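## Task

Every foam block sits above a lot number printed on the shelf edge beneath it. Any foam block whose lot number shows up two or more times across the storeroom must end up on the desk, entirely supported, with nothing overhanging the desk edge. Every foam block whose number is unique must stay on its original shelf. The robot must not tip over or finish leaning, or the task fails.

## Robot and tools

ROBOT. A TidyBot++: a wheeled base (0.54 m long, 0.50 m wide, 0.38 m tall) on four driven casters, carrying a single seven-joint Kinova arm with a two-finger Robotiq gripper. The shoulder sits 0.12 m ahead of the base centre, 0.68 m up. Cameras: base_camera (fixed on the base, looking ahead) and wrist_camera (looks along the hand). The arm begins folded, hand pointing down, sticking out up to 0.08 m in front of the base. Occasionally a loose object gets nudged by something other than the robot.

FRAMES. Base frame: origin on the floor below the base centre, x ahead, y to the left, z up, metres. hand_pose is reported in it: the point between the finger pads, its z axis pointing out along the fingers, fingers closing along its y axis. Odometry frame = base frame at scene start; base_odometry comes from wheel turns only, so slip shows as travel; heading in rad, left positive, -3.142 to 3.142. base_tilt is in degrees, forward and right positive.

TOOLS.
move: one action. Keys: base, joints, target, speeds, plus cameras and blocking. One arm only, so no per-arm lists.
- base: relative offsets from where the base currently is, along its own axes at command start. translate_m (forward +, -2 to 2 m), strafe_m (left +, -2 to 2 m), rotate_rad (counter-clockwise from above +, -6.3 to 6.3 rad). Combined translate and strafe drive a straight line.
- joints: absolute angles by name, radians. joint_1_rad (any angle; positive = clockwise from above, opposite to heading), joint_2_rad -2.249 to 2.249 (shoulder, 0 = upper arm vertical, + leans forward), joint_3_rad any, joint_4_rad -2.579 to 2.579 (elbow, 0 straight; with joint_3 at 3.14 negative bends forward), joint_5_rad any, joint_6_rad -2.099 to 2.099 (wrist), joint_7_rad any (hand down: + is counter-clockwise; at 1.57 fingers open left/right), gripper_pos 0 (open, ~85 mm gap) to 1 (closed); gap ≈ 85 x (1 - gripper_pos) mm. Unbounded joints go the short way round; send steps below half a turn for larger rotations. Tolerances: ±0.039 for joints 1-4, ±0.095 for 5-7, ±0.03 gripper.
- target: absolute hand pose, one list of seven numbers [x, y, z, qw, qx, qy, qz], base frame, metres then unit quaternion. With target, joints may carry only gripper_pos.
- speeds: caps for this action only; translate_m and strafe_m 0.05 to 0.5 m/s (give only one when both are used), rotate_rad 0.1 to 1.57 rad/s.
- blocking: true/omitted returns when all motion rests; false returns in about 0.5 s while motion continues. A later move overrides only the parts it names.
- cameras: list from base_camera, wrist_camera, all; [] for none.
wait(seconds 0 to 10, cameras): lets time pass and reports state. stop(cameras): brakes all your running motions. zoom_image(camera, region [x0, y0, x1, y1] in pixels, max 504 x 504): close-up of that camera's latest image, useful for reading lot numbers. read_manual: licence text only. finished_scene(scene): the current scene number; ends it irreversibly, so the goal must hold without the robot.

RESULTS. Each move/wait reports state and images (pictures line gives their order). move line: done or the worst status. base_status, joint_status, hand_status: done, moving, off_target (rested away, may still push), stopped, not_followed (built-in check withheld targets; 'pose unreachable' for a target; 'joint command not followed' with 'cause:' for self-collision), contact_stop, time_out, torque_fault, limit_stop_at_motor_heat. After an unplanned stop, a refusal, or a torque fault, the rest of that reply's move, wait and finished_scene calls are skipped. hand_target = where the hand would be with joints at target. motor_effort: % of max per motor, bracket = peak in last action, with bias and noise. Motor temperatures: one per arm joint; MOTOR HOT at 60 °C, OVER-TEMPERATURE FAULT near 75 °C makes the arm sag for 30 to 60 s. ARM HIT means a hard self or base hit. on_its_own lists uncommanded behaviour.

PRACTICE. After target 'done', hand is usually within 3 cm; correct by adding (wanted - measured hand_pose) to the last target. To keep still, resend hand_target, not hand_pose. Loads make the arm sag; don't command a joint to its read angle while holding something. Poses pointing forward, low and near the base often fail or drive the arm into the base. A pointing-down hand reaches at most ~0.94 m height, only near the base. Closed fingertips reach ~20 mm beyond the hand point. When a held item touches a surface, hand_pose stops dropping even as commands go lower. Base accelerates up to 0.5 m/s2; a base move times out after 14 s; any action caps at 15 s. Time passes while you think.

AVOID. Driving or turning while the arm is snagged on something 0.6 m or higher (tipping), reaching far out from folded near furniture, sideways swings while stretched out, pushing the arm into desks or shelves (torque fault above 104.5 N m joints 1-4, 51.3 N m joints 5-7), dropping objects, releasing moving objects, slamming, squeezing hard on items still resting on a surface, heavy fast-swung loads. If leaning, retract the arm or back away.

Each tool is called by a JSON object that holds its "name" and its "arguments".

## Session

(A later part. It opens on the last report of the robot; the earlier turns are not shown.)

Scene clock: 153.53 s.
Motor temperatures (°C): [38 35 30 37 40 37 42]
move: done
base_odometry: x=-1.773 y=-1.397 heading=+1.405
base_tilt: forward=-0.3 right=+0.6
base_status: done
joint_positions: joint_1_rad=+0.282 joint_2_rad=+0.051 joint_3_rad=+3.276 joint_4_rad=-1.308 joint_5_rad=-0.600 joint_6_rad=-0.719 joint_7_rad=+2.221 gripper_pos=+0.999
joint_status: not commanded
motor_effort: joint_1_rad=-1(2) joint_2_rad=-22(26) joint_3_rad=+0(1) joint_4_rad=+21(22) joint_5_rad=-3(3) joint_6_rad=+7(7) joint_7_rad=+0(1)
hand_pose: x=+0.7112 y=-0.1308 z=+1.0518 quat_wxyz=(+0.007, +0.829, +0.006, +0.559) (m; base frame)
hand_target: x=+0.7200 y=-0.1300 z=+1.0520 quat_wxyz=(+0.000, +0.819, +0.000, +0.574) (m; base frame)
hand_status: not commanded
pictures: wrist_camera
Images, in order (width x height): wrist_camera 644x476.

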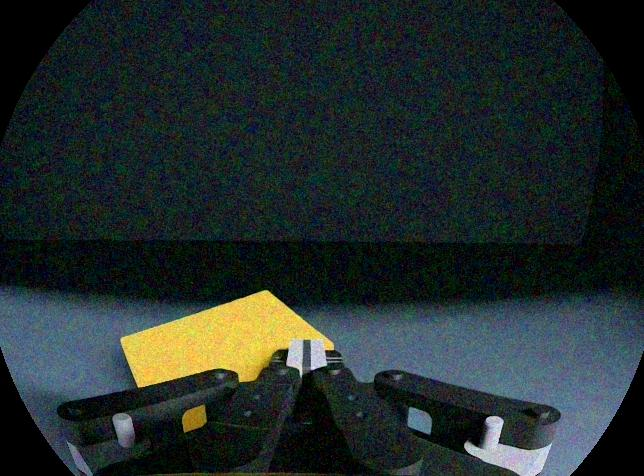

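{"name": "move", "arguments": {"base": {"translate_m":0.045,"strafe_m":-0.005}, "speeds": {"translate_m":0.1}, "cameras": ["wrist_camera"]}}

Scene clock: 154.73 s.
Motor temperatures (°C): [38 35 30 37 40 37 42]
move: done
base_odometry: x=-1.761 y=-1.353 heading=+1.405
base_tilt: forward=-0.3 right=+0.6
base_status: done
joint_positions: joint_1_rad=+0.282 joint_2_rad=+0.048 joint_3_rad=+3.276 joint_4_rad=-1.308 joint_5_rad=-0.600 joint_6_rad=-0.718 joint_7_rad=+2.221 gripper_pos=+0.999
joint_status: not commanded
motor_effort: joint_1_rad=+0(2) joint_2_rad=-22(26) joint_3_rad=+0(1) joint_4_rad=+21(23) joint_5_rad=-2(3) joint_6_rad=+6(8) joint_7_rad=+0(1)
hand_pose: x=+0.7104 y=-0.1307 z=+1.0535 quat_wxyz=(+0.008, +0.828, +0.006, +0.560) (m; base frame)
hand_target: x=+0.7200 y=-0.1300 z=+1.0520 quat_wxyz=(+0.000, +0.819, +0.000, +0.574) (m; base frame)
hand_status: not commanded
pictures: wrist_camera
Images, in order (width x height): wrist_camera 644x476.

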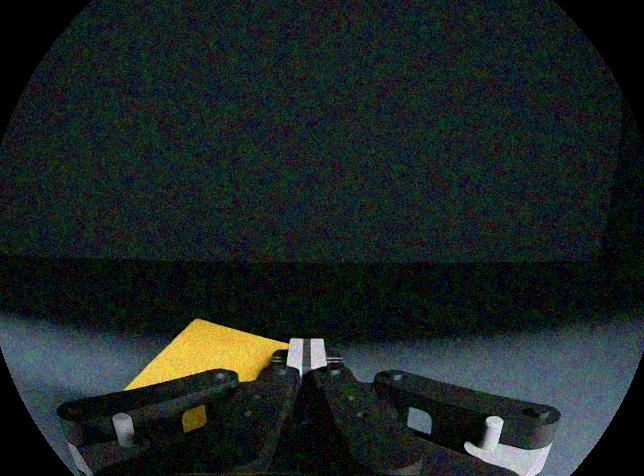

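Good rotation. Back off, open, view.

{"name": "move", "arguments": {"base": {"translate_m":-0.16}, "cameras": []}}

{"name": "move", "arguments": {"target": [0.62, -0.03, 1.11, 0, 0.819, 0, 0.574], "joints": {"gripper_pos":0}, "cameras": ["wrist_camera"]}}

Scene clock: 156.40 s.
Motor temperatures (°C): [38 35 30 37 40 37 42]
move: done
base_odometry: x=-1.787 y=-1.511 heading=+1.405
base_tilt: forward=-0.3 right=+0.6
base_status: done
joint_positions: joint_1_rad=+0.280 joint_2_rad=+0.042 joint_3_rad=+3.278 joint_4_rad=-1.309 joint_5_rad=-0.602 joint_6_rad=-0.716 joint_7_rad=+2.221 gripper_pos=+0.999
joint_status: not commanded
motor_effort: joint_1_rad=+0(1) joint_2_rad=-22(27) joint_3_rad=+0(2) joint_4_rad=+21(23) joint_5_rad=-2(3) joint_6_rad=+6(8) joint_7_rad=+0(1)
hand_pose: x=+0.7085 y=-0.1304 z=+1.0577 quat_wxyz=(+0.009, +0.826, +0.005, +0.564) (m; base frame)
hand_target: x=+0.7200 y=-0.1300 z=+1.0520 quat_wxyz=(+0.000, +0.819, +0.000, +0.574) (m; base frame)
hand_status: not commanded
pictures: none
No camera images: "cameras" was empty.

Scene clock: 158.17 s.
Motor temperatures (°C): [38 35 30 37 40 37 42]
move: done
base_odometry: x=-1.787 y=-1.511 heading=+1.405
base_tilt: forward=-0.4 right=+0.6
base_status: not commanded
joint_positions: joint_1_rad=-0.024 joint_2_rad=-0.202 joint_3_rad=+3.277 joint_4_rad=-1.338 joint_5_rad=-0.177 joint_6_rad=-0.716 joint_7_rad=+1.746 gripper_pos=+0.000
joint_status: all done
motor_effort: joint_1_rad=-1(2) joint_2_rad=-12(24) joint_3_rad=+0(1) joint_4_rad=+20(23) joint_5_rad=+0(3) joint_6_rad=+8(9) joint_7_rad=+0(1)
hand_pose: x=+0.6195 y=-0.0296 z=+1.1436 quat_wxyz=(-0.012, +0.796, +0.000, +0.606) (m; base frame)
hand_target: x=+0.6200 y=-0.0300 z=+1.1100 quat_wxyz=(+0.000, +0.819, +0.000, +0.574) (m; base frame)
hand_status: done (0.034 m and 4.7 deg from the pose sent, 0.144 m and 1.8 deg at the start)
pictures: wrist_camera
Images, in order (width x height): wrist_camera 644x476.

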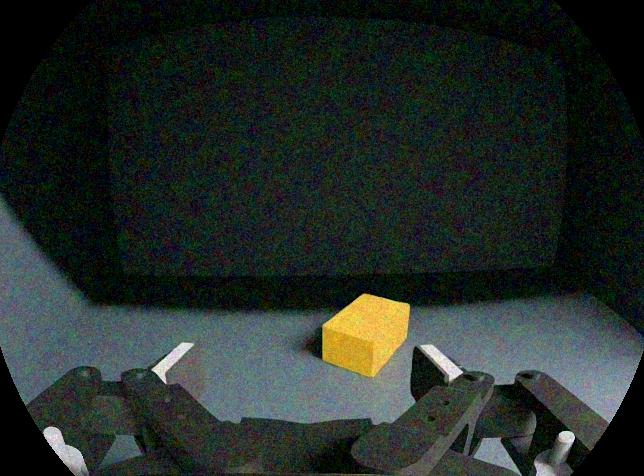

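{"name": "move", "arguments": {"base": {"translate_m":0.14}, "target": [0.60, -0.010, 1.11, 0.1436, 0.8386, -0.2646, 0.455], "cameras": ["wrist_camera"]}}

Scene clock: 160.73 s.
Motor temperatures (°C): [38 35 30 37 40 37 42]
move: done
base_odometry: x=-1.764 y=-1.373 heading=+1.405
base_tilt: forward=-0.3 right=+0.6
base_status: done
joint_positions: joint_1_rad=-0.449 joint_2_rad=+0.082 joint_3_rad=+3.142 joint_4_rad=-0.872 joint_5_rad=+0.772 joint_6_rad=-1.513 joint_7_rad=+0.800 gripper_pos=+0.000
joint_status: not commanded
motor_effort: joint_1_rad=+0(2) joint_2_rad=-19(24) joint_3_rad=+0(1) joint_4_rad=+17(22) joint_5_rad=+6(6) joint_6_rad=+6(9) joint_7_rad=+0(1)
hand_pose: x=+0.6040 y=-0.0058 z=+1.1116 quat_wxyz=(+0.121, +0.846, -0.243, +0.459) (m; base frame)
hand_target: x=+0.6000 y=-0.0100 z=+1.1100 quat_wxyz=(+0.144, +0.838, -0.264, +0.455) (m; base frame)
hand_status: done (0.006 m and 3.7 deg from the pose sent, 0.044 m and 39.6 deg at the start)
pictures: wrist_camera
Images, in order (width x height): wrist_camera 644x476.

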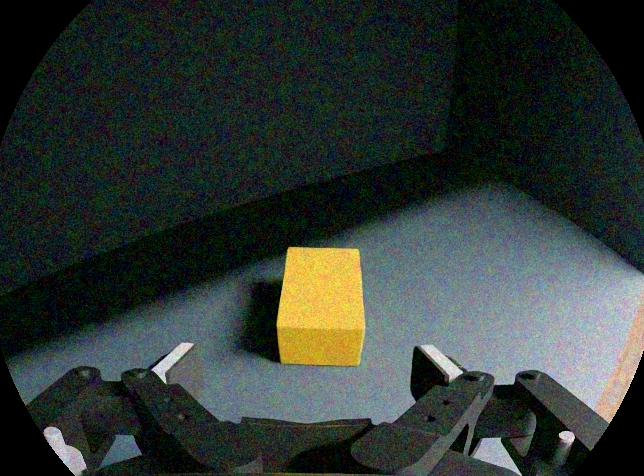

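{"name": "move", "arguments": {"target": [0.645, -0.038, 1.075, 0.1436, 0.8386, -0.2646, 0.455], "cameras": ["wrist_camera"]}}

{"name": "move", "arguments": {"target": [0.675, -0.056, 1.045, 0.1436, 0.8386, -0.2646, 0.455], "cameras": ["wrist_camera"]}}

Scene clock: 162.03 s.
Motor temperatures (°C): [38 35 30 37 40 37 42]
move: done
base_odometry: x=-1.764 y=-1.373 heading=+1.405
base_tilt: forward=-0.3 right=+0.6
base_status: not commanded
joint_positions: joint_1_rad=-0.392 joint_2_rad=+0.106 joint_3_rad=+3.186 joint_4_rad=-0.939 joint_5_rad=+0.774 joint_6_rad=-1.430 joint_7_rad=+0.796 gripper_pos=+0.000
joint_status: not commanded
motor_effort: joint_1_rad=+0(2) joint_2_rad=-20(22) joint_3_rad=+1(1) joint_4_rad=+18(18) joint_5_rad=+6(7) joint_6_rad=+5(6) joint_7_rad=+0(1)
hand_pose: x=+0.6288 y=-0.0408 z=+1.0900 quat_wxyz=(+0.154, +0.839, -0.255, +0.455) (m; base frame)
hand_target: x=+0.6450 y=-0.0380 z=+1.0750 quat_wxyz=(+0.144, +0.838, -0.264, +0.455) (m; base frame)
hand_status: done (0.022 m and 1.6 deg from the pose sent, 0.064 m and 3.7 deg at the start)
pictures: wrist_camera
Images, in order (width x height): wrist_camera 644x476.

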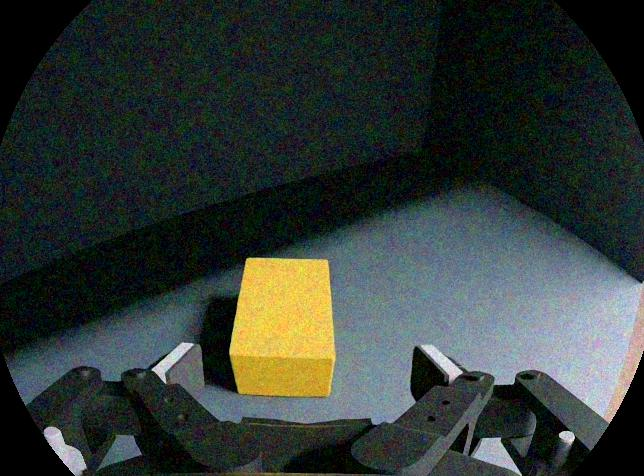

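Scene clock: 163.17 s.
Motor temperatures (°C): [38 35 30 37 40 37 42]
move: done
base_odometry: x=-1.764 y=-1.373 heading=+1.405
base_tilt: forward=-0.3 right=+0.6
base_status: not commanded
joint_positions: joint_1_rad=-0.358 joint_2_rad=+0.130 joint_3_rad=+3.236 joint_4_rad=-1.014 joint_5_rad=+0.770 joint_6_rad=-1.313 joint_7_rad=+0.785 gripper_pos=+0.000
joint_status: not commanded
motor_effort: joint_1_rad=+0(2) joint_2_rad=-22(24) joint_3_rad=+1(2) joint_4_rad=+18(19) joint_5_rad=+6(7) joint_6_rad=+5(6) joint_7_rad=+0(1)
hand_pose: x=+0.6581 y=-0.0648 z=+1.0675 quat_wxyz=(+0.172, +0.834, -0.253, +0.460) (m; base frame)
hand_target: x=+0.6750 y=-0.0560 z=+1.0450 quat_wxyz=(+0.144, +0.838, -0.264, +0.455) (m; base frame)
hand_status: done (0.029 m and 3.6 deg from the pose sent, 0.066 m and 1.6 deg at the start)
pictures: wrist_camera
Images, in order (width x height): wrist_camera 644x476.

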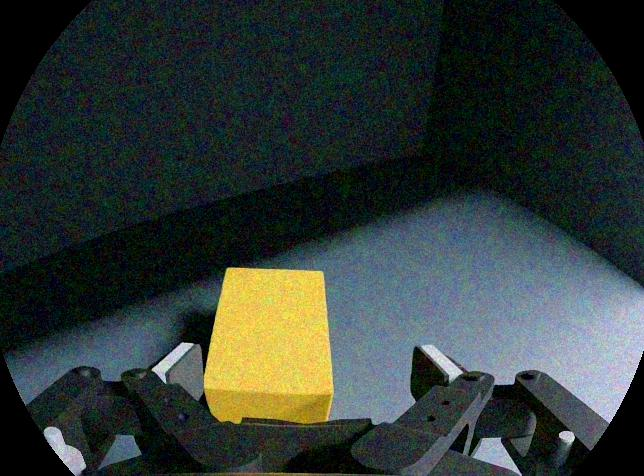

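{"name": "move", "arguments": {"target": [0.69, -0.036, 1.033, 0.1436, 0.8386, -0.2646, 0.455], "cameras": ["wrist_camera"]}}

{"name": "move", "arguments": {"target": [0.715, -0.048, 1.015, 0.1436, 0.8386, -0.2646, 0.455], "cameras": ["wrist_camera"]}}

Scene clock: 164.23 s.
Motor temperatures (°C): [38 35 30 37 40 37 42]
move: done
base_odometry: x=-1.764 y=-1.373 heading=+1.405
base_tilt: forward=-0.3 right=+0.6
base_status: not commanded
joint_positions: joint_1_rad=-0.395 joint_2_rad=+0.168 joint_3_rad=+3.272 joint_4_rad=-1.014 joint_5_rad=+0.770 joint_6_rad=-1.310 joint_7_rad=+0.740 gripper_pos=+0.000
joint_status: not commanded
motor_effort: joint_1_rad=-1(1) joint_2_rad=-23(25) joint_3_rad=+1(2) joint_4_rad=+19(19) joint_5_rad=+6(7) joint_6_rad=+5(5) joint_7_rad=+0(1)
hand_pose: x=+0.6717 y=-0.0566 z=+1.0511 quat_wxyz=(+0.173, +0.834, -0.264, +0.453) (m; base frame)
hand_target: x=+0.6900 y=-0.0360 z=+1.0330 quat_wxyz=(+0.144, +0.838, -0.264, +0.455) (m; base frame)
hand_status: done (0.033 m and 3.5 deg from the pose sent, 0.055 m and 3.6 deg at the start)
pictures: wrist_camera
Images, in order (width x height): wrist_camera 644x476.

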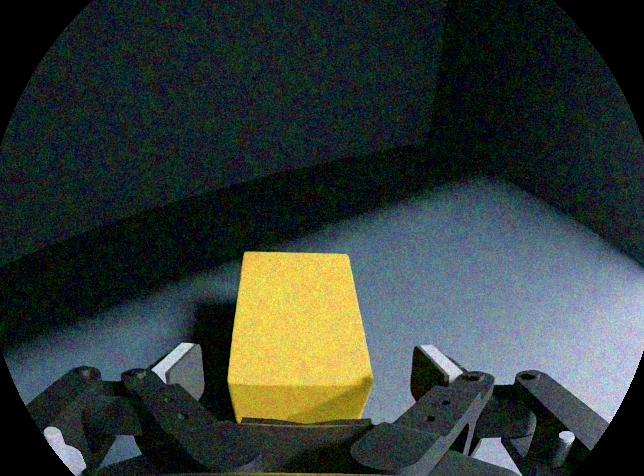

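Scene clock: 165.13 s.
Motor temperatures (°C): [38 35 30 37 40 37 42]
move: done
base_odometry: x=-1.764 y=-1.373 heading=+1.405
base_tilt: forward=-0.3 right=+0.6
base_status: not commanded
joint_positions: joint_1_rad=-0.395 joint_2_rad=+0.204 joint_3_rad=+3.335 joint_4_rad=-1.019 joint_5_rad=+0.749 joint_6_rad=-1.233 joint_7_rad=+0.740 gripper_pos=+0.000
joint_status: not commanded
motor_effort: joint_1_rad=+0(1) joint_2_rad=-25(27) joint_3_rad=+2(2) joint_4_rad=+19(20) joint_5_rad=+7(7) joint_6_rad=+4(5) joint_7_rad=+0(1)
hand_pose: x=+0.6974 y=-0.0679 z=+1.0428 quat_wxyz=(+0.177, +0.828, -0.263, +0.463) (m; base frame)
hand_target: x=+0.7150 y=-0.0480 z=+1.0150 quat_wxyz=(+0.144, +0.838, -0.264, +0.455) (m; base frame)
hand_status: done (0.038 m and 4.1 deg from the pose sent, 0.057 m and 3.5 deg at the start)
pictures: wrist_camera
Images, in order (width x height): wrist_camera 644x476.

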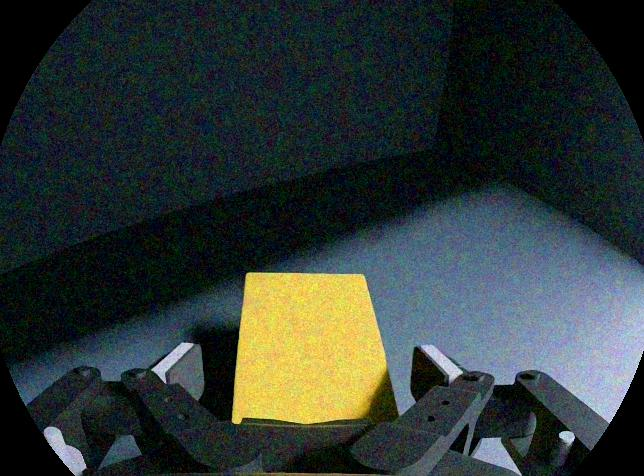

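{"name": "move", "arguments": {"target": [0.733, -0.061, 1.0, 0.1436, 0.8386, -0.2646, 0.455], "cameras": ["wrist_camera"]}}

Scene clock: 167.23 s.
Motor temperatures (°C): [38 35 30 37 40 37 42]
move: done
base_odometry: x=-1.764 y=-1.373 heading=+1.405
base_tilt: forward=-0.3 right=+0.6
base_status: not commanded
joint_positions: joint_1_rad=-0.390 joint_2_rad=+0.230 joint_3_rad=+3.376 joint_4_rad=-1.033 joint_5_rad=+0.716 joint_6_rad=-1.165 joint_7_rad=+0.740 gripper_pos=+0.000
joint_status: not commanded
motor_effort: joint_1_rad=+0(2) joint_2_rad=-25(27) joint_3_rad=+2(2) joint_4_rad=+19(20) joint_5_rad=+6(7) joint_6_rad=+5(6) joint_7_rad=+0(1)
hand_pose: x=+0.7171 y=-0.0729 z=+1.0306 quat_wxyz=(+0.171, +0.827, -0.261, +0.467) (m; base frame)
hand_target: x=+0.7330 y=-0.0610 z=+1.0000 quat_wxyz=(+0.144, +0.838, -0.264, +0.455) (m; base frame)
hand_status: done (0.036 m and 3.7 deg from the pose sent, 0.056 m and 4.1 deg at the start)
pictures: wrist_camera
Images, in order (width x height): wrist_camera 644x476.

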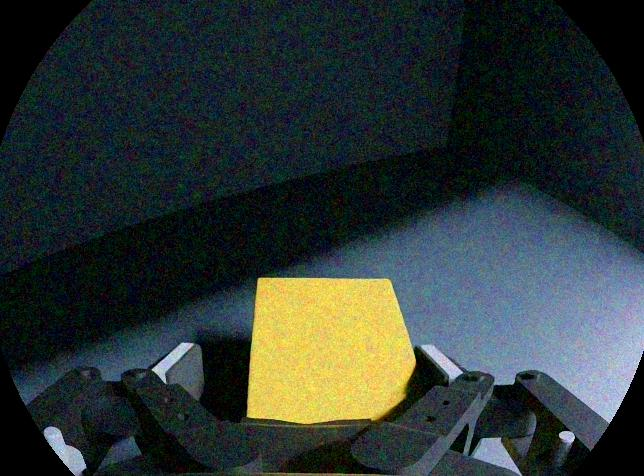

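{"name": "move", "arguments": {"target": [0.730, -0.070, 0.992, 0.1436, 0.8386, -0.2646, 0.455], "cameras": ["wrist_camera"]}}

{"name": "move", "arguments": {"joints": {"gripper_pos":0.6}, "cameras": ["wrist_camera"]}}

Scene clock: 168.17 s.
Motor temperatures (°C): [38 35 30 37 40 37 42]
move: off_target
base_odometry: x=-1.764 y=-1.373 heading=+1.405
base_tilt: forward=-0.3 right=+0.6
base_status: not commanded
joint_positions: joint_1_rad=-0.373 joint_2_rad=+0.213 joint_3_rad=+3.374 joint_4_rad=-1.068 joint_5_rad=+0.716 joint_6_rad=-1.129 joint_7_rad=+0.740 gripper_pos=+0.000
joint_status: not commanded
motor_effort: joint_1_rad=+0(1) joint_2_rad=-22(26) joint_3_rad=+1(2) joint_4_rad=+17(19) joint_5_rad=+4(6) joint_6_rad=+4(5) joint_7_rad=+0(1)
hand_pose: x=+0.7163 y=-0.0807 z=+1.0285 quat_wxyz=(+0.169, +0.826, -0.259, +0.471) (m; base frame)
hand_target: x=+0.7300 y=-0.0700 z=+0.9920 quat_wxyz=(+0.144, +0.838, -0.264, +0.455) (m; base frame)
hand_status: off_target (0.040 m and 3.8 deg from the pose sent, 0.041 m and 3.7 deg at the start)
pictures: wrist_camera
Images, in order (width x height): wrist_camera 644x476.

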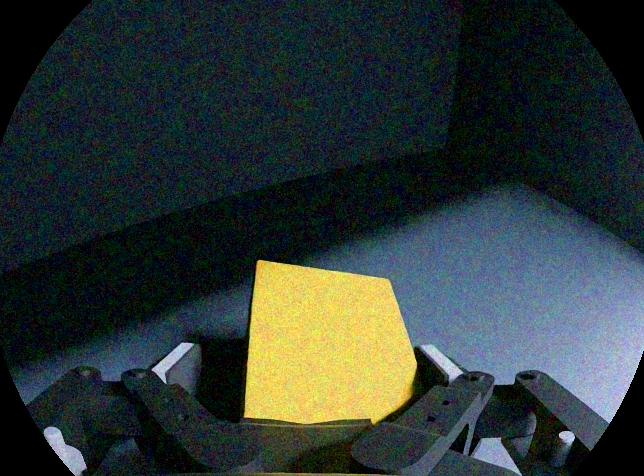

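Scene clock: 169.03 s.
Motor temperatures (°C): [38 35 30 37 40 37 42]
move: off_target
base_odometry: x=-1.764 y=-1.373 heading=+1.405
base_tilt: forward=-0.3 right=+0.6
base_status: not commanded
joint_positions: joint_1_rad=-0.372 joint_2_rad=+0.208 joint_3_rad=+3.374 joint_4_rad=-1.068 joint_5_rad=+0.716 joint_6_rad=-1.124 joint_7_rad=+0.740 gripper_pos=+0.384
joint_status: gripper_pos off_target (ended at +0.384, target +0.600)
motor_effort: joint_1_rad=+0(1) joint_2_rad=-21(23) joint_3_rad=+1(2) joint_4_rad=+16(17) joint_5_rad=+4(4) joint_6_rad=+4(5) joint_7_rad=+0(1)
hand_pose: x=+0.7155 y=-0.0812 z=+1.0320 quat_wxyz=(+0.167, +0.825, -0.259, +0.475) (m; base frame)
hand_target: x=+0.7300 y=-0.0700 z=+0.9920 quat_wxyz=(+0.144, +0.838, -0.264, +0.455) (m; base frame)
hand_status: not commanded
pictures: wrist_camera
Images, in order (width x height): wrist_camera 644x476.

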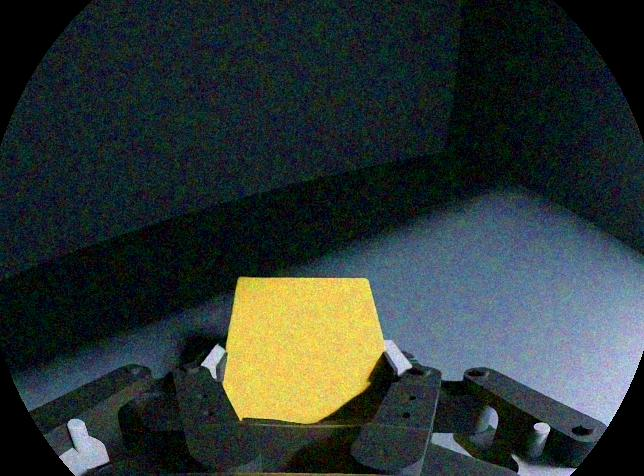

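{"name": "move", "arguments": {"target": [0.70, -0.06, 1.06, 0.1436, 0.8386, -0.2646, 0.455], "cameras": ["wrist_camera"]}}

{"name": "move", "arguments": {"base": {"translate_m":-0.2}, "cameras": []}}

{"name": "move", "arguments": {"target": [0.42, 0, 1.08, 0, 0.865, 0, 0.503]}}

Scene clock: 170.47 s.
Motor temperatures (°C): [38 35 30 37 40 37 42]
move: done
base_odometry: x=-1.764 y=-1.373 heading=+1.405
base_tilt: forward=-0.3 right=+0.6
base_status: not commanded
joint_positions: joint_1_rad=-0.372 joint_2_rad=+0.218 joint_3_rad=+3.372 joint_4_rad=-0.904 joint_5_rad=+0.697 joint_6_rad=-1.235 joint_7_rad=+0.792 gripper_pos=+0.384
joint_status: not commanded
motor_effort: joint_1_rad=+0(1) joint_2_rad=-25(29) joint_3_rad=+1(2) joint_4_rad=+18(22) joint_5_rad=+6(7) joint_6_rad=+6(7) joint_7_rad=+0(1)
hand_pose: x=+0.7023 y=-0.0829 z=+1.0818 quat_wxyz=(+0.162, +0.813, -0.278, +0.486) (m; base frame)
hand_target: x=+0.7000 y=-0.0600 z=+1.0600 quat_wxyz=(+0.144, +0.838, -0.264, +0.455) (m; base frame)
hand_status: done (0.032 m and 5.3 deg from the pose sent, 0.038 m and 3.9 deg at the start)
pictures: wrist_camera
Images, in order (width x height): wrist_camera 644x476.

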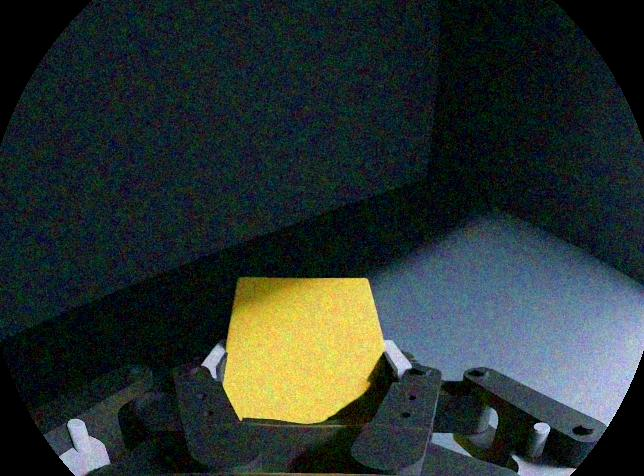

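Scene clock: 172.17 s.
Motor temperatures (°C): [38 35 30 37 40 37 42]
move: done
base_odometry: x=-1.796 y=-1.570 heading=+1.405
base_tilt: forward=-0.4 right=+0.6
base_status: done
joint_positions: joint_1_rad=-0.372 joint_2_rad=+0.211 joint_3_rad=+3.369 joint_4_rad=-0.903 joint_5_rad=+0.694 joint_6_rad=-1.240 joint_7_rad=+0.792 gripper_pos=+0.384
joint_status: not commanded
motor_effort: joint_1_rad=+0(3) joint_2_rad=-25(29) joint_3_rad=+2(3) joint_4_rad=+19(20) joint_5_rad=+6(7) joint_6_rad=+5(7) joint_7_rad=+0(1)
hand_pose: x=+0.6990 y=-0.0828 z=+1.0842 quat_wxyz=(+0.159, +0.813, -0.279, +0.486) (m; base frame)
hand_target: x=+0.7000 y=-0.0600 z=+1.0600 quat_wxyz=(+0.144, +0.838, -0.264, +0.455) (m; base frame)
hand_status: not commanded
pictures: none
No camera images: "cameras" was empty.

Scene clock: 174.53 s.
Motor temperatures (°C): [38 35 30 37 40 37 42]
move: done
base_odometry: x=-1.796 y=-1.570 heading=+1.405
base_tilt: forward=-0.3 right=+0.6
base_status: not commanded
joint_positions: joint_1_rad=-0.022 joint_2_rad=-0.533 joint_3_rad=+3.162 joint_4_rad=-1.427 joint_5_rad=+0.072 joint_6_rad=-1.232 joint_7_rad=+1.529 gripper_pos=+0.384
joint_status: not commanded
motor_effort: joint_1_rad=+0(1) joint_2_rad=+1(27) joint_3_rad=+0(2) joint_4_rad=+18(20) joint_5_rad=+1(6) joint_6_rad=+8(8) joint_7_rad=+0(1)
hand_pose: x=+0.4146 y=-0.0222 z=+1.0774 quat_wxyz=(+0.019, +0.873, -0.025, +0.486) (m; base frame)
hand_target: x=+0.4200 y=+0.0000 z=+1.0800 quat_wxyz=(+0.000, +0.864, +0.000, +0.503) (m; base frame)
hand_status: done (0.023 m and 4.2 deg from the pose sent, 0.291 m and 37.5 deg at the start)
pictures: base_camera, wrist_camera
Images, in order (width x height): base_camera 644x364, wrist_camera 644x476.

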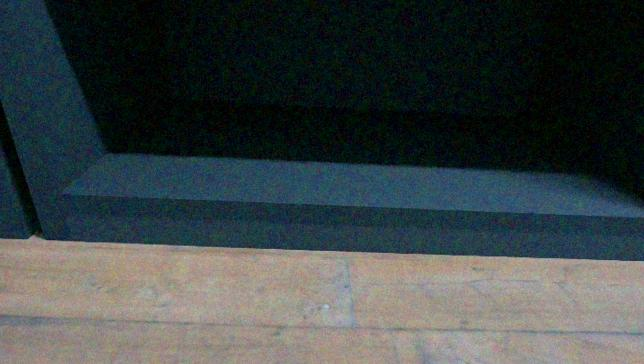

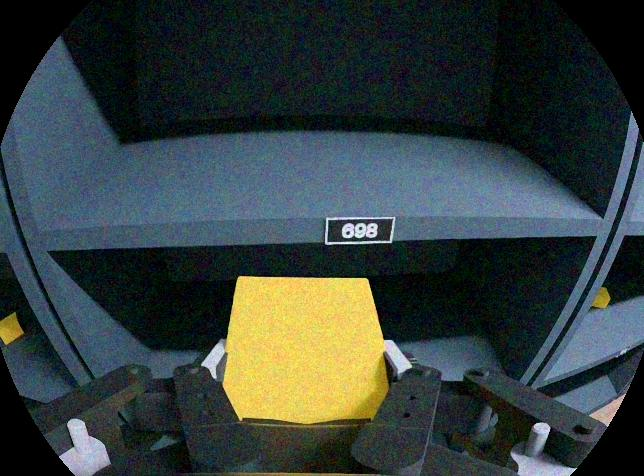

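{"name": "move", "arguments": {"base": {"strafe_m":-1.2,"translate_m":0.03}, "cameras": ["base_camera"]}}

{"name": "move", "arguments": {"base": {"strafe_m":-1.1,"translate_m":0.03}, "cameras": ["base_camera"]}}

Scene clock: 178.70 s.
Motor temperatures (°C): [38 35 30 37 40 37 42]
move: done
base_odometry: x=-0.608 y=-1.739 heading=+1.404
base_tilt: forward=-0.3 right=+0.6
base_status: done
joint_positions: joint_1_rad=-0.021 joint_2_rad=-0.534 joint_3_rad=+3.156 joint_4_rad=-1.428 joint_5_rad=+0.065 joint_6_rad=-1.232 joint_7_rad=+1.530 gripper_pos=+0.384
joint_status: not commanded
motor_effort: joint_1_rad=+0(1) joint_2_rad=+1(2) joint_3_rad=+1(3) joint_4_rad=+18(19) joint_5_rad=+1(2) joint_6_rad=+8(8) joint_7_rad=+0(1)
hand_pose: x=+0.4147 y=-0.0179 z=+1.0771 quat_wxyz=(+0.017, +0.873, -0.021, +0.486) (m; base frame)
hand_target: x=+0.4200 y=+0.0000 z=+1.0800 quat_wxyz=(+0.000, +0.864, +0.000, +0.503) (m; base frame)
hand_status: not commanded
pictures: base_camera
Images, in order (width x height): base_camera 644x364.

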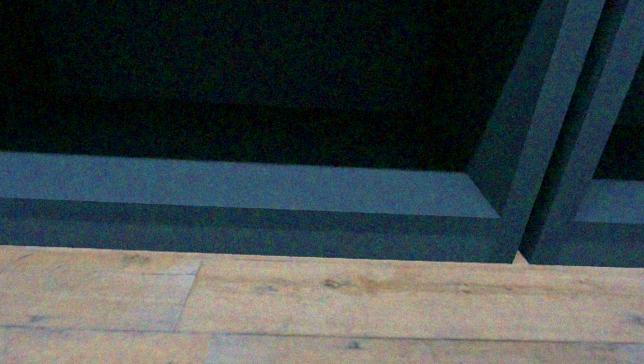

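Scene clock: 182.27 s.
Motor temperatures (°C): [38 35 30 37 40 37 42]
move: done
base_odometry: x=+0.482 y=-1.892 heading=+1.404
base_tilt: forward=-0.4 right=+0.6
base_status: done
joint_positions: joint_1_rad=-0.021 joint_2_rad=-0.534 joint_3_rad=+3.153 joint_4_rad=-1.428 joint_5_rad=+0.063 joint_6_rad=-1.231 joint_7_rad=+1.531 gripper_pos=+0.384
joint_status: not commanded
motor_effort: joint_1_rad=+0(1) joint_2_rad=+0(2) joint_3_rad=+0(2) joint_4_rad=+19(19) joint_5_rad=+1(2) joint_6_rad=+8(9) joint_7_rad=+0(1)
hand_pose: x=+0.4147 y=-0.0163 z=+1.0770 quat_wxyz=(+0.016, +0.873, -0.020, +0.486) (m; base frame)
hand_target: x=+0.4200 y=+0.0000 z=+1.0800 quat_wxyz=(+0.000, +0.864, +0.000, +0.503) (m; base frame)
hand_status: not commanded
pictures: base_camera
Images, in order (width x height): base_camera 644x364.

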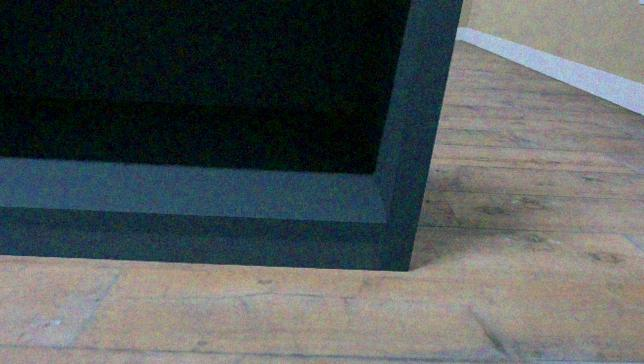

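{"name": "move", "arguments": {"base": {"strafe_m":-0.71}, "cameras": ["base_camera"]}}

{"name": "move", "arguments": {"base": {"translate_m":1.85}, "cameras": ["base_camera","wrist_camera"]}}

Scene clock: 187.13 s.
Motor temperatures (°C): [38 35 30 37 40 37 42]
move: done
base_odometry: x=+1.182 y=-2.010 heading=+1.404
base_tilt: forward=-0.3 right=+0.6
base_status: done
joint_positions: joint_1_rad=-0.020 joint_2_rad=-0.534 joint_3_rad=+3.152 joint_4_rad=-1.429 joint_5_rad=+0.062 joint_6_rad=-1.231 joint_7_rad=+1.531 gripper_pos=+0.384
joint_status: not commanded
motor_effort: joint_1_rad=+0(1) joint_2_rad=+1(3) joint_3_rad=+1(2) joint_4_rad=+18(19) joint_5_rad=+1(2) joint_6_rad=+7(8) joint_7_rad=-1(1)
hand_pose: x=+0.4147 y=-0.0154 z=+1.0770 quat_wxyz=(+0.016, +0.873, -0.019, +0.487) (m; base frame)
hand_target: x=+0.4200 y=+0.0000 z=+1.0800 quat_wxyz=(+0.000, +0.864, +0.000, +0.503) (m; base frame)
hand_status: not commanded
pictures: base_camera
Images, in order (width x height): base_camera 644x364.

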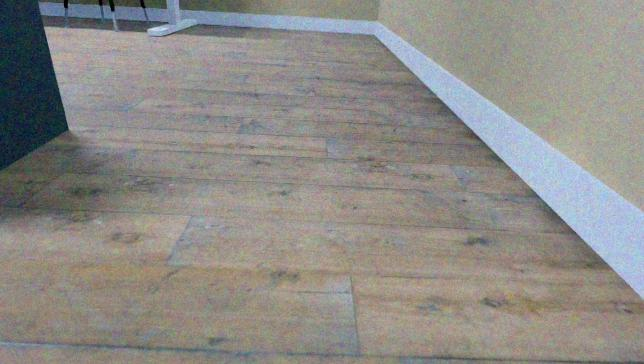

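Scene clock: 192.17 s.
Motor temperatures (°C): [38 35 30 37 40 37 42]
move: done
base_odometry: x=+1.490 y=-0.186 heading=+1.403
base_tilt: forward=-0.3 right=+0.6
base_status: done
joint_positions: joint_1_rad=-0.020 joint_2_rad=-0.540 joint_3_rad=+3.152 joint_4_rad=-1.431 joint_5_rad=+0.062 joint_6_rad=-1.229 joint_7_rad=+1.531 gripper_pos=+0.384
joint_status: not commanded
motor_effort: joint_1_rad=+0(1) joint_2_rad=+1(4) joint_3_rad=+0(1) joint_4_rad=+18(19) joint_5_rad=+1(1) joint_6_rad=+8(8) joint_7_rad=+0(1)
hand_pose: x=+0.4126 y=-0.0156 z=+1.0783 quat_wxyz=(+0.016, +0.872, -0.019, +0.489) (m; base frame)
hand_target: x=+0.4200 y=+0.0000 z=+1.0800 quat_wxyz=(+0.000, +0.864, +0.000, +0.503) (m; base frame)
hand_status: not commanded
pictures: base_camera, wrist_camera
Images, in order (width x height): base_camera 644x364, wrist_camera 644x476.

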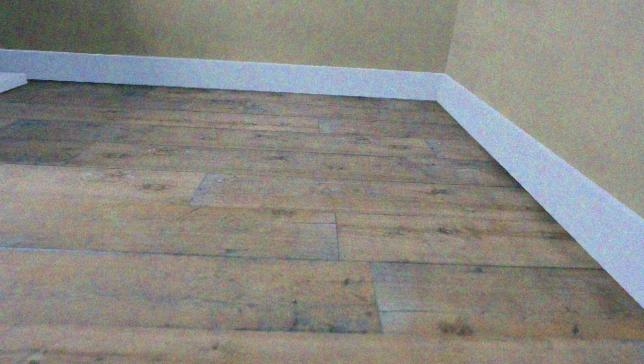

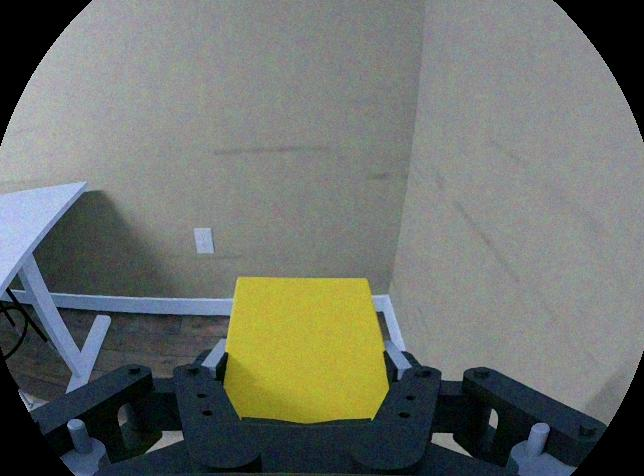

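{"name": "move", "arguments": {"base": {"strafe_m":1.55,"translate_m":0.22}}}

Scene clock: 196.70 s.
Motor temperatures (°C): [38 35 30 37 40 37 42]
move: done
base_odometry: x=-0.002 y=+0.290 heading=+1.403
base_tilt: forward=-0.3 right=+0.6
base_status: done
joint_positions: joint_1_rad=-0.020 joint_2_rad=-0.540 joint_3_rad=+3.151 joint_4_rad=-1.431 joint_5_rad=+0.061 joint_6_rad=-1.229 joint_7_rad=+1.531 gripper_pos=+0.384
joint_status: not commanded
motor_effort: joint_1_rad=-1(1) joint_2_rad=+1(2) joint_3_rad=+0(2) joint_4_rad=+19(19) joint_5_rad=+1(2) joint_6_rad=+8(9) joint_7_rad=+0(1)
hand_pose: x=+0.4126 y=-0.0150 z=+1.0783 quat_wxyz=(+0.015, +0.872, -0.019, +0.489) (m; base frame)
hand_target: x=+0.4200 y=+0.0000 z=+1.0800 quat_wxyz=(+0.000, +0.864, +0.000, +0.503) (m; base frame)
hand_status: not commanded
pictures: base_camera, wrist_camera
Images, in order (width x height): base_camera 644x364, wrist_camera 644x476.

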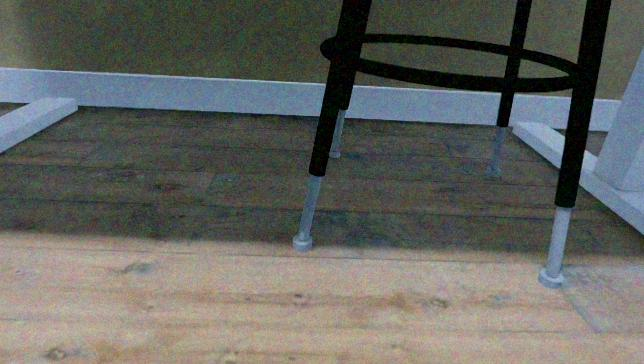

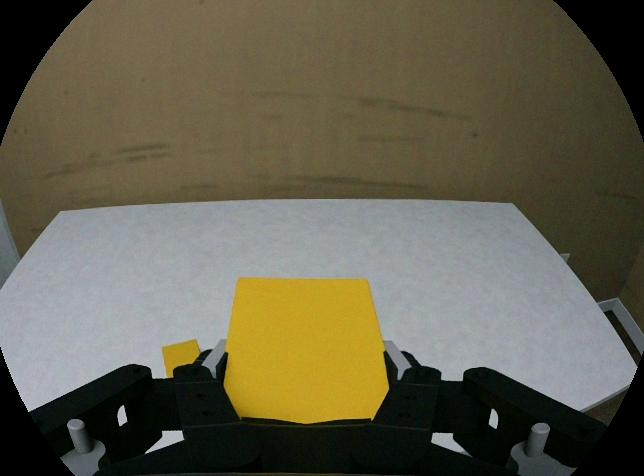

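{"name": "move", "arguments": {"target": [0.64, -0.02, 0.84, 0, 0.865, 0, 0.503], "cameras": []}}

{"name": "move", "arguments": {"target": [0.65, -0.02, 0.765, 0, 0.865, 0, 0.503], "cameras": ["wrist_camera"]}}

{"name": "move", "arguments": {"target": [0.65, -0.02, 0.735, 0, 0.865, 0, 0.503], "cameras": ["wrist_camera"]}}

Scene clock: 199.17 s.
Motor temperatures (°C): [38 35 30 37 40 37 42]
move: done
base_odometry: x=-0.002 y=+0.290 heading=+1.403
base_tilt: forward=-0.3 right=+0.6
base_status: not commanded
joint_positions: joint_1_rad=-0.160 joint_2_rad=-0.133 joint_3_rad=+3.359 joint_4_rad=-2.000 joint_5_rad=-0.116 joint_6_rad=-0.236 joint_7_rad=+1.760 gripper_pos=+0.384
joint_status: not commanded
motor_effort: joint_1_rad=+0(1) joint_2_rad=-16(17) joint_3_rad=+0(1) joint_4_rad=+21(23) joint_5_rad=+0(1) joint_6_rad=+8(8) joint_7_rad=+0(1)
hand_pose: x=+0.6349 y=-0.0232 z=+0.8487 quat_wxyz=(+0.008, +0.868, +0.009, +0.496) (m; base frame)
hand_target: x=+0.6400 y=-0.0200 z=+0.8400 quat_wxyz=(+0.000, +0.864, +0.000, +0.503) (m; base frame)
hand_status: done (0.011 m and 1.6 deg from the pose sent, 0.329 m and 3.3 deg at the start)
pictures: none
No camera images: "cameras" was empty.

Scene clock: 200.93 s.
Motor temperatures (°C): [38 35 30 37 40 37 42]
move: done
base_odometry: x=-0.002 y=+0.290 heading=+1.403
base_tilt: forward=-0.3 right=+0.6
base_status: not commanded
joint_positions: joint_1_rad=+0.084 joint_2_rad=-0.004 joint_3_rad=+3.136 joint_4_rad=-2.151 joint_5_rad=+0.525 joint_6_rad=+0.069 joint_7_rad=+1.064 gripper_pos=+0.384
joint_status: not commanded
motor_effort: joint_1_rad=+0(1) joint_2_rad=-18(19) joint_3_rad=+0(1) joint_4_rad=+19(22) joint_5_rad=+0(1) joint_6_rad=+7(8) joint_7_rad=+0(1)
hand_pose: x=+0.6506 y=-0.0296 z=+0.7778 quat_wxyz=(+0.009, +0.864, -0.018, +0.503) (m; base frame)
hand_target: x=+0.6500 y=-0.0200 z=+0.7650 quat_wxyz=(+0.000, +0.864, +0.000, +0.503) (m; base frame)
hand_status: done (0.016 m and 2.3 deg from the pose sent, 0.085 m and 1.6 deg at the start)
pictures: wrist_camera
Images, in order (width x height): wrist_camera 644x476.

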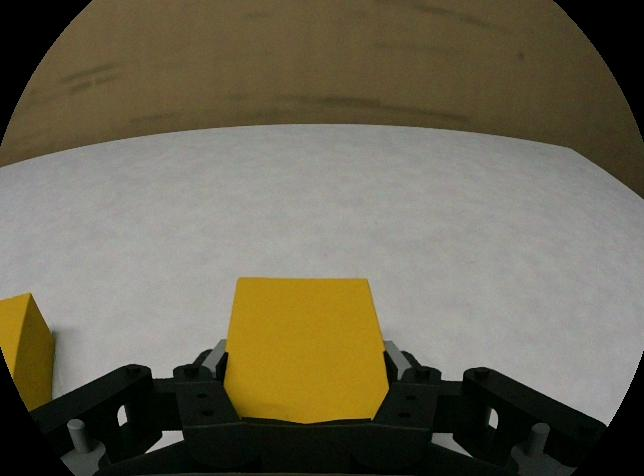

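Scene clock: 202.03 s.
Motor temperatures (°C): [38 35 30 37 40 37 42]
move: done
base_odometry: x=-0.002 y=+0.290 heading=+1.403
base_tilt: forward=-0.4 right=+0.6
base_status: not commanded
joint_positions: joint_1_rad=+0.126 joint_2_rad=+0.034 joint_3_rad=+3.094 joint_4_rad=-2.206 joint_5_rad=+0.327 joint_6_rad=+0.188 joint_7_rad=+1.308 gripper_pos=+0.384
joint_status: not commanded
motor_effort: joint_1_rad=-1(2) joint_2_rad=-15(19) joint_3_rad=+0(1) joint_4_rad=+16(19) joint_5_rad=+0(1) joint_6_rad=+6(8) joint_7_rad=+0(1)
hand_pose: x=+0.6532 y=-0.0217 z=+0.7609 quat_wxyz=(+0.009, +0.857, +0.007, +0.515) (m; base frame)
hand_target: x=+0.6500 y=-0.0200 z=+0.7350 quat_wxyz=(+0.000, +0.864, +0.000, +0.503) (m; base frame)
hand_status: done (0.026 m and 2.0 deg from the pose sent, 0.044 m and 2.3 deg at the start)
pictures: wrist_camera
Images, in order (width x height): wrist_camera 644x476.

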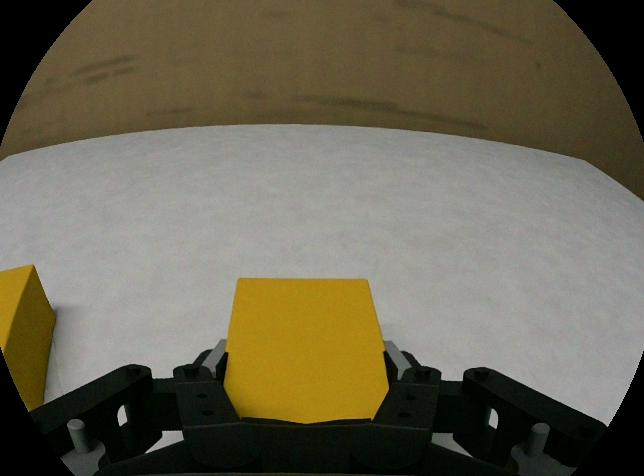

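{"name": "move", "arguments": {"target": [0.65, -0.02, 0.728, 0, 0.865, 0, 0.503], "cameras": []}}

{"name": "move", "arguments": {"joints": {"gripper_pos":0.1}, "cameras": ["wrist_camera"]}}

{"name": "move", "arguments": {"base": {"translate_m":-0.17}, "speeds": {"translate_m":0.2}, "cameras": ["wrist_camera"]}}

Scene clock: 202.77 s.
Motor temperatures (°C): [38 35 30 37 40 37 42]
move: off_target
base_odometry: x=-0.002 y=+0.290 heading=+1.403
base_tilt: forward=-0.3 right=+0.6
base_status: not commanded
joint_positions: joint_1_rad=+0.127 joint_2_rad=+0.036 joint_3_rad=+3.094 joint_4_rad=-2.219 joint_5_rad=+0.306 joint_6_rad=+0.216 joint_7_rad=+1.337 gripper_pos=+0.384
joint_status: not commanded
motor_effort: joint_1_rad=-2(3) joint_2_rad=-12(16) joint_3_rad=-1(2) joint_4_rad=+17(17) joint_5_rad=+0(0) joint_6_rad=+7(7) joint_7_rad=+0(1)
hand_pose: x=+0.6532 y=-0.0211 z=+0.7609 quat_wxyz=(+0.009, +0.854, +0.011, +0.520) (m; base frame)
hand_target: x=+0.6500 y=-0.0200 z=+0.7280 quat_wxyz=(+0.000, +0.864, +0.000, +0.503) (m; base frame)
hand_status: off_target (0.033 m and 2.9 deg from the pose sent, 0.033 m and 2.0 deg at the start)
pictures: none
No camera images: "cameras" was empty.

Scene clock: 203.60 s.
Motor temperatures (°C): [38 35 30 37 40 37 42]
move: done
base_odometry: x=-0.002 y=+0.290 heading=+1.403
base_tilt: forward=-0.3 right=+0.6
base_status: not commanded
joint_positions: joint_1_rad=+0.127 joint_2_rad=+0.047 joint_3_rad=+3.094 joint_4_rad=-2.219 joint_5_rad=+0.306 joint_6_rad=+0.228 joint_7_rad=+1.337 gripper_pos=+0.100
joint_status: all done
motor_effort: joint_1_rad=-1(2) joint_2_rad=-15(16) joint_3_rad=+0(2) joint_4_rad=+14(17) joint_5_rad=+0(1) joint_6_rad=+6(7) joint_7_rad=-1(1)
hand_pose: x=+0.6556 y=-0.0203 z=+0.7584 quat_wxyz=(+0.008, +0.854, +0.011, +0.521) (m; base frame)
hand_target: x=+0.6500 y=-0.0200 z=+0.7280 quat_wxyz=(+0.000, +0.864, +0.000, +0.503) (m; base frame)
hand_status: not commanded
pictures: wrist_camera
Images, in order (width x height): wrist_camera 644x476.

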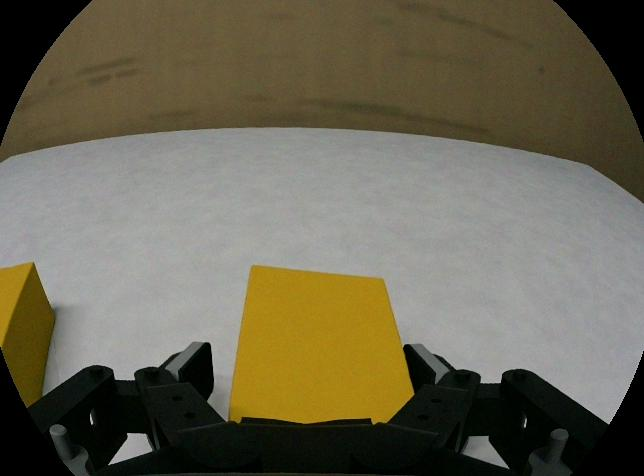

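Scene clock: 205.23 s.
Motor temperatures (°C): [38 35 30 37 40 37 42]
move: done
base_odometry: x=-0.030 y=+0.122 heading=+1.403
base_tilt: forward=-0.3 right=+0.6
base_status: done
joint_positions: joint_1_rad=+0.127 joint_2_rad=+0.071 joint_3_rad=+3.094 joint_4_rad=-2.231 joint_5_rad=+0.306 joint_6_rad=+0.229 joint_7_rad=+1.337 gripper_pos=+0.100
joint_status: not commanded
motor_effort: joint_1_rad=+0(1) joint_2_rad=-20(22) joint_3_rad=+0(0) joint_4_rad=+18(19) joint_5_rad=+0(1) joint_6_rad=+7(9) joint_7_rad=+0(1)
hand_pose: x=+0.6529 y=-0.0200 z=+0.7393 quat_wxyz=(+0.005, +0.863, +0.010, +0.505) (m; base frame)
hand_target: x=+0.6500 y=-0.0200 z=+0.7280 quat_wxyz=(+0.000, +0.864, +0.000, +0.503) (m; base frame)
hand_status: not commanded
pictures: wrist_camera
Images, in order (width x height): wrist_camera 644x476.

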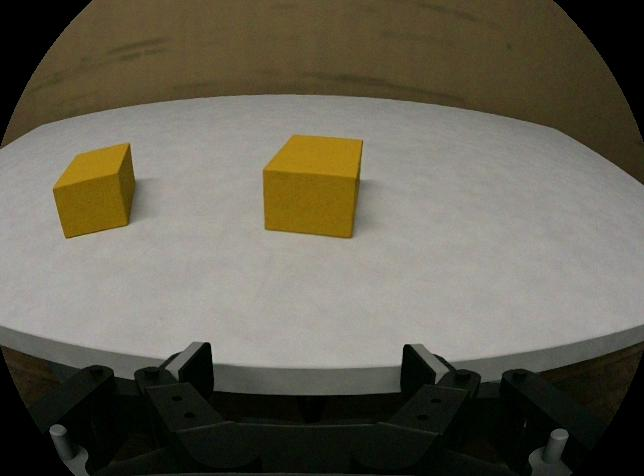

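{"name": "move", "arguments": {"base": {"translate_m":-0.22}, "cameras": []}}

{"name": "move", "arguments": {"base": {"rotate_rad":1.56}, "joints": {"joint_1_rad":0,"joint_2_rad":-0.9,"joint_3_rad":3.14,"joint_4_rad":-1.6,"joint_5_rad":0,"joint_6_rad":-1.2,"joint_7_rad":1.57,"gripper_pos":0}, "cameras": []}}

{"name": "move", "arguments": {"base": {"translate_m":1.5}}}

Scene clock: 207.23 s.
Motor temperatures (°C): [38 35 30 37 40 37 42]
move: done
base_odometry: x=-0.067 y=-0.095 heading=+1.403
base_tilt: forward=-0.4 right=+0.6
base_status: done
joint_positions: joint_1_rad=+0.127 joint_2_rad=+0.072 joint_3_rad=+3.094 joint_4_rad=-2.234 joint_5_rad=+0.306 joint_6_rad=+0.229 joint_7_rad=+1.337 gripper_pos=+0.100
joint_status: not commanded
motor_effort: joint_1_rad=-1(1) joint_2_rad=-18(22) joint_3_rad=+0(1) joint_4_rad=+17(19) joint_5_rad=+0(1) joint_6_rad=+8(8) joint_7_rad=+0(0)
hand_pose: x=+0.6521 y=-0.0199 z=+0.7374 quat_wxyz=(+0.005, +0.864, +0.010, +0.504) (m; base frame)
hand_target: x=+0.6500 y=-0.0200 z=+0.7280 quat_wxyz=(+0.000, +0.864, +0.000, +0.503) (m; base frame)
hand_status: not commanded
pictures: none
No camera images: "cameras" was empty.

Scene clock: 209.93 s.
Motor temperatures (°C): [38 35 30 37 40 37 42]
move: done
base_odometry: x=-0.067 y=-0.095 heading=+2.962
base_tilt: forward=-0.4 right=+0.6
base_status: done
joint_positions: joint_1_rad=+0.018 joint_2_rad=-0.890 joint_3_rad=+3.124 joint_4_rad=-1.614 joint_5_rad=+0.071 joint_6_rad=-1.150 joint_7_rad=+1.526 gripper_pos=+0.000
joint_status: all done
motor_effort: joint_1_rad=-1(3) joint_2_rad=+12(22) joint_3_rad=+1(5) joint_4_rad=+17(21) joint_5_rad=+1(3) joint_6_rad=+8(9) joint_7_rad=+0(1)
hand_pose: x=+0.2968 y=-0.0144 z=+1.0898 quat_wxyz=(+0.029, +0.805, -0.024, +0.593) (m; base frame)
hand_target: x=+0.2865 y=+0.0020 z=+1.0831 quat_wxyz=(+0.000, +0.813, +0.000, +0.582) (m; base frame)
hand_status: not commanded
pictures: none
No camera images: "cameras" was empty.

Scene clock: 214.27 s.
Motor temperatures (°C): [38 35 30 37 40 37 42]
move: done
base_odometry: x=-1.543 y=+0.173 heading=+2.963
base_tilt: forward=-0.3 right=+0.6
base_status: done
joint_positions: joint_1_rad=+0.018 joint_2_rad=-0.892 joint_3_rad=+3.124 joint_4_rad=-1.613 joint_5_rad=+0.069 joint_6_rad=-1.153 joint_7_rad=+1.527 gripper_pos=+0.000
joint_status: not commanded
motor_effort: joint_1_rad=-1(1) joint_2_rad=+12(16) joint_3_rad=+1(2) joint_4_rad=+17(18) joint_5_rad=+1(1) joint_6_rad=+9(9) joint_7_rad=+0(1)
hand_pose: x=+0.2955 y=-0.0141 z=+1.0899 quat_wxyz=(+0.028, +0.805, -0.024, +0.593) (m; base frame)
hand_target: x=+0.2865 y=+0.0020 z=+1.0831 quat_wxyz=(+0.000, +0.813, +0.000, +0.582) (m; base frame)
hand_status: not commanded
pictures: base_camera, wrist_camera
Images, in order (width x height): base_camera 644x364, wrist_camera 644x476.

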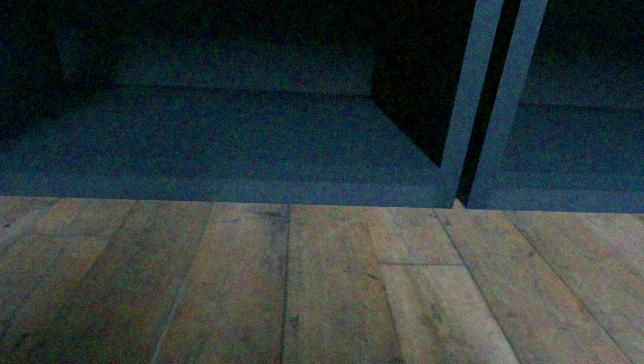

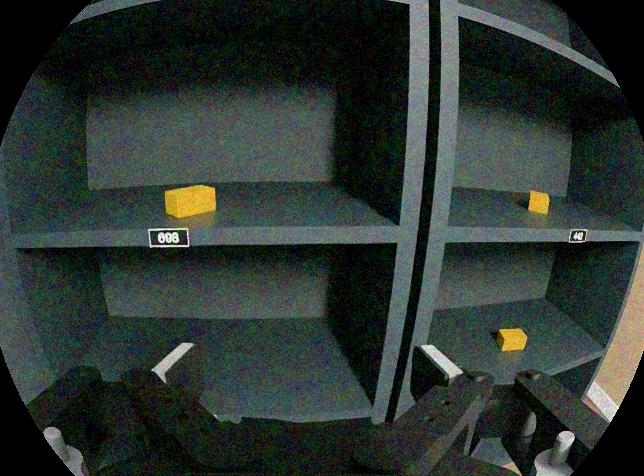

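{"name": "move", "arguments": {"base": {"strafe_m":0.33}, "cameras": []}}

{"name": "move", "arguments": {"target": [0.6, 0, 1.12, 0, 0.819, 0, 0.574]}}

Scene clock: 216.43 s.
Motor temperatures (°C): [38 35 30 37 40 37 42]
move: done
base_odometry: x=-1.602 y=-0.152 heading=+2.962
base_tilt: forward=-0.4 right=+0.6
base_status: done
joint_positions: joint_1_rad=+0.015 joint_2_rad=-0.892 joint_3_rad=+3.131 joint_4_rad=-1.613 joint_5_rad=+0.063 joint_6_rad=-1.153 joint_7_rad=+1.527 gripper_pos=+0.000
joint_status: not commanded
motor_effort: joint_1_rad=-1(2) joint_2_rad=+12(13) joint_3_rad=+1(3) joint_4_rad=+16(18) joint_5_rad=+1(2) joint_6_rad=+8(9) joint_7_rad=+0(1)
hand_pose: x=+0.2956 y=-0.0145 z=+1.0897 quat_wxyz=(+0.024, +0.805, -0.025, +0.593) (m; base frame)
hand_target: x=+0.2865 y=+0.0020 z=+1.0831 quat_wxyz=(+0.000, +0.813, +0.000, +0.582) (m; base frame)
hand_status: not commanded
pictures: none
No camera images: "cameras" was empty.

Scene clock: 218.37 s.
Motor temperatures (°C): [38 35 30 37 40 37 42]
move: done
base_odometry: x=-1.602 y=-0.152 heading=+2.962
base_tilt: forward=-0.4 right=+0.6
base_status: not commanded
joint_positions: joint_1_rad=+0.007 joint_2_rad=-0.240 joint_3_rad=+3.137 joint_4_rad=-1.374 joint_5_rad=+0.063 joint_6_rad=-0.849 joint_7_rad=+1.528 gripper_pos=+0.000
joint_status: not commanded
motor_effort: joint_1_rad=+0(1) joint_2_rad=-10(14) joint_3_rad=+0(1) joint_4_rad=+20(22) joint_5_rad=+1(1) joint_6_rad=+8(9) joint_7_rad=+0(1)
hand_pose: x=+0.5887 y=-0.0143 z=+1.0990 quat_wxyz=(+0.021, +0.836, -0.014, +0.548) (m; base frame)
hand_target: x=+0.6000 y=+0.0000 z=+1.1200 quat_wxyz=(+0.000, +0.819, +0.000, +0.574) (m; base frame)
hand_status: done (0.028 m and 4.6 deg from the pose sent, 0.306 m and 4.8 deg at the start)
pictures: base_camera, wrist_camera
Images, in order (width x height): base_camera 644x364, wrist_camera 644x476.

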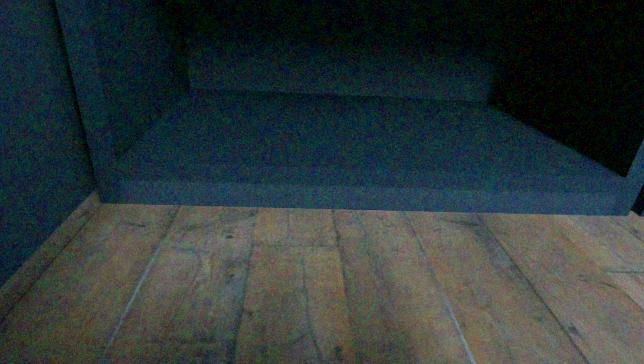

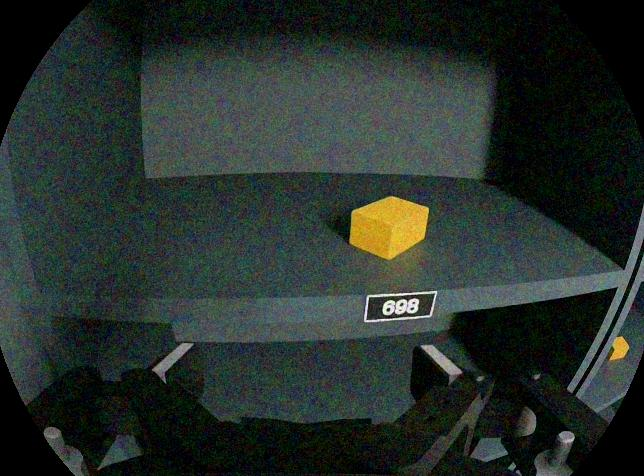

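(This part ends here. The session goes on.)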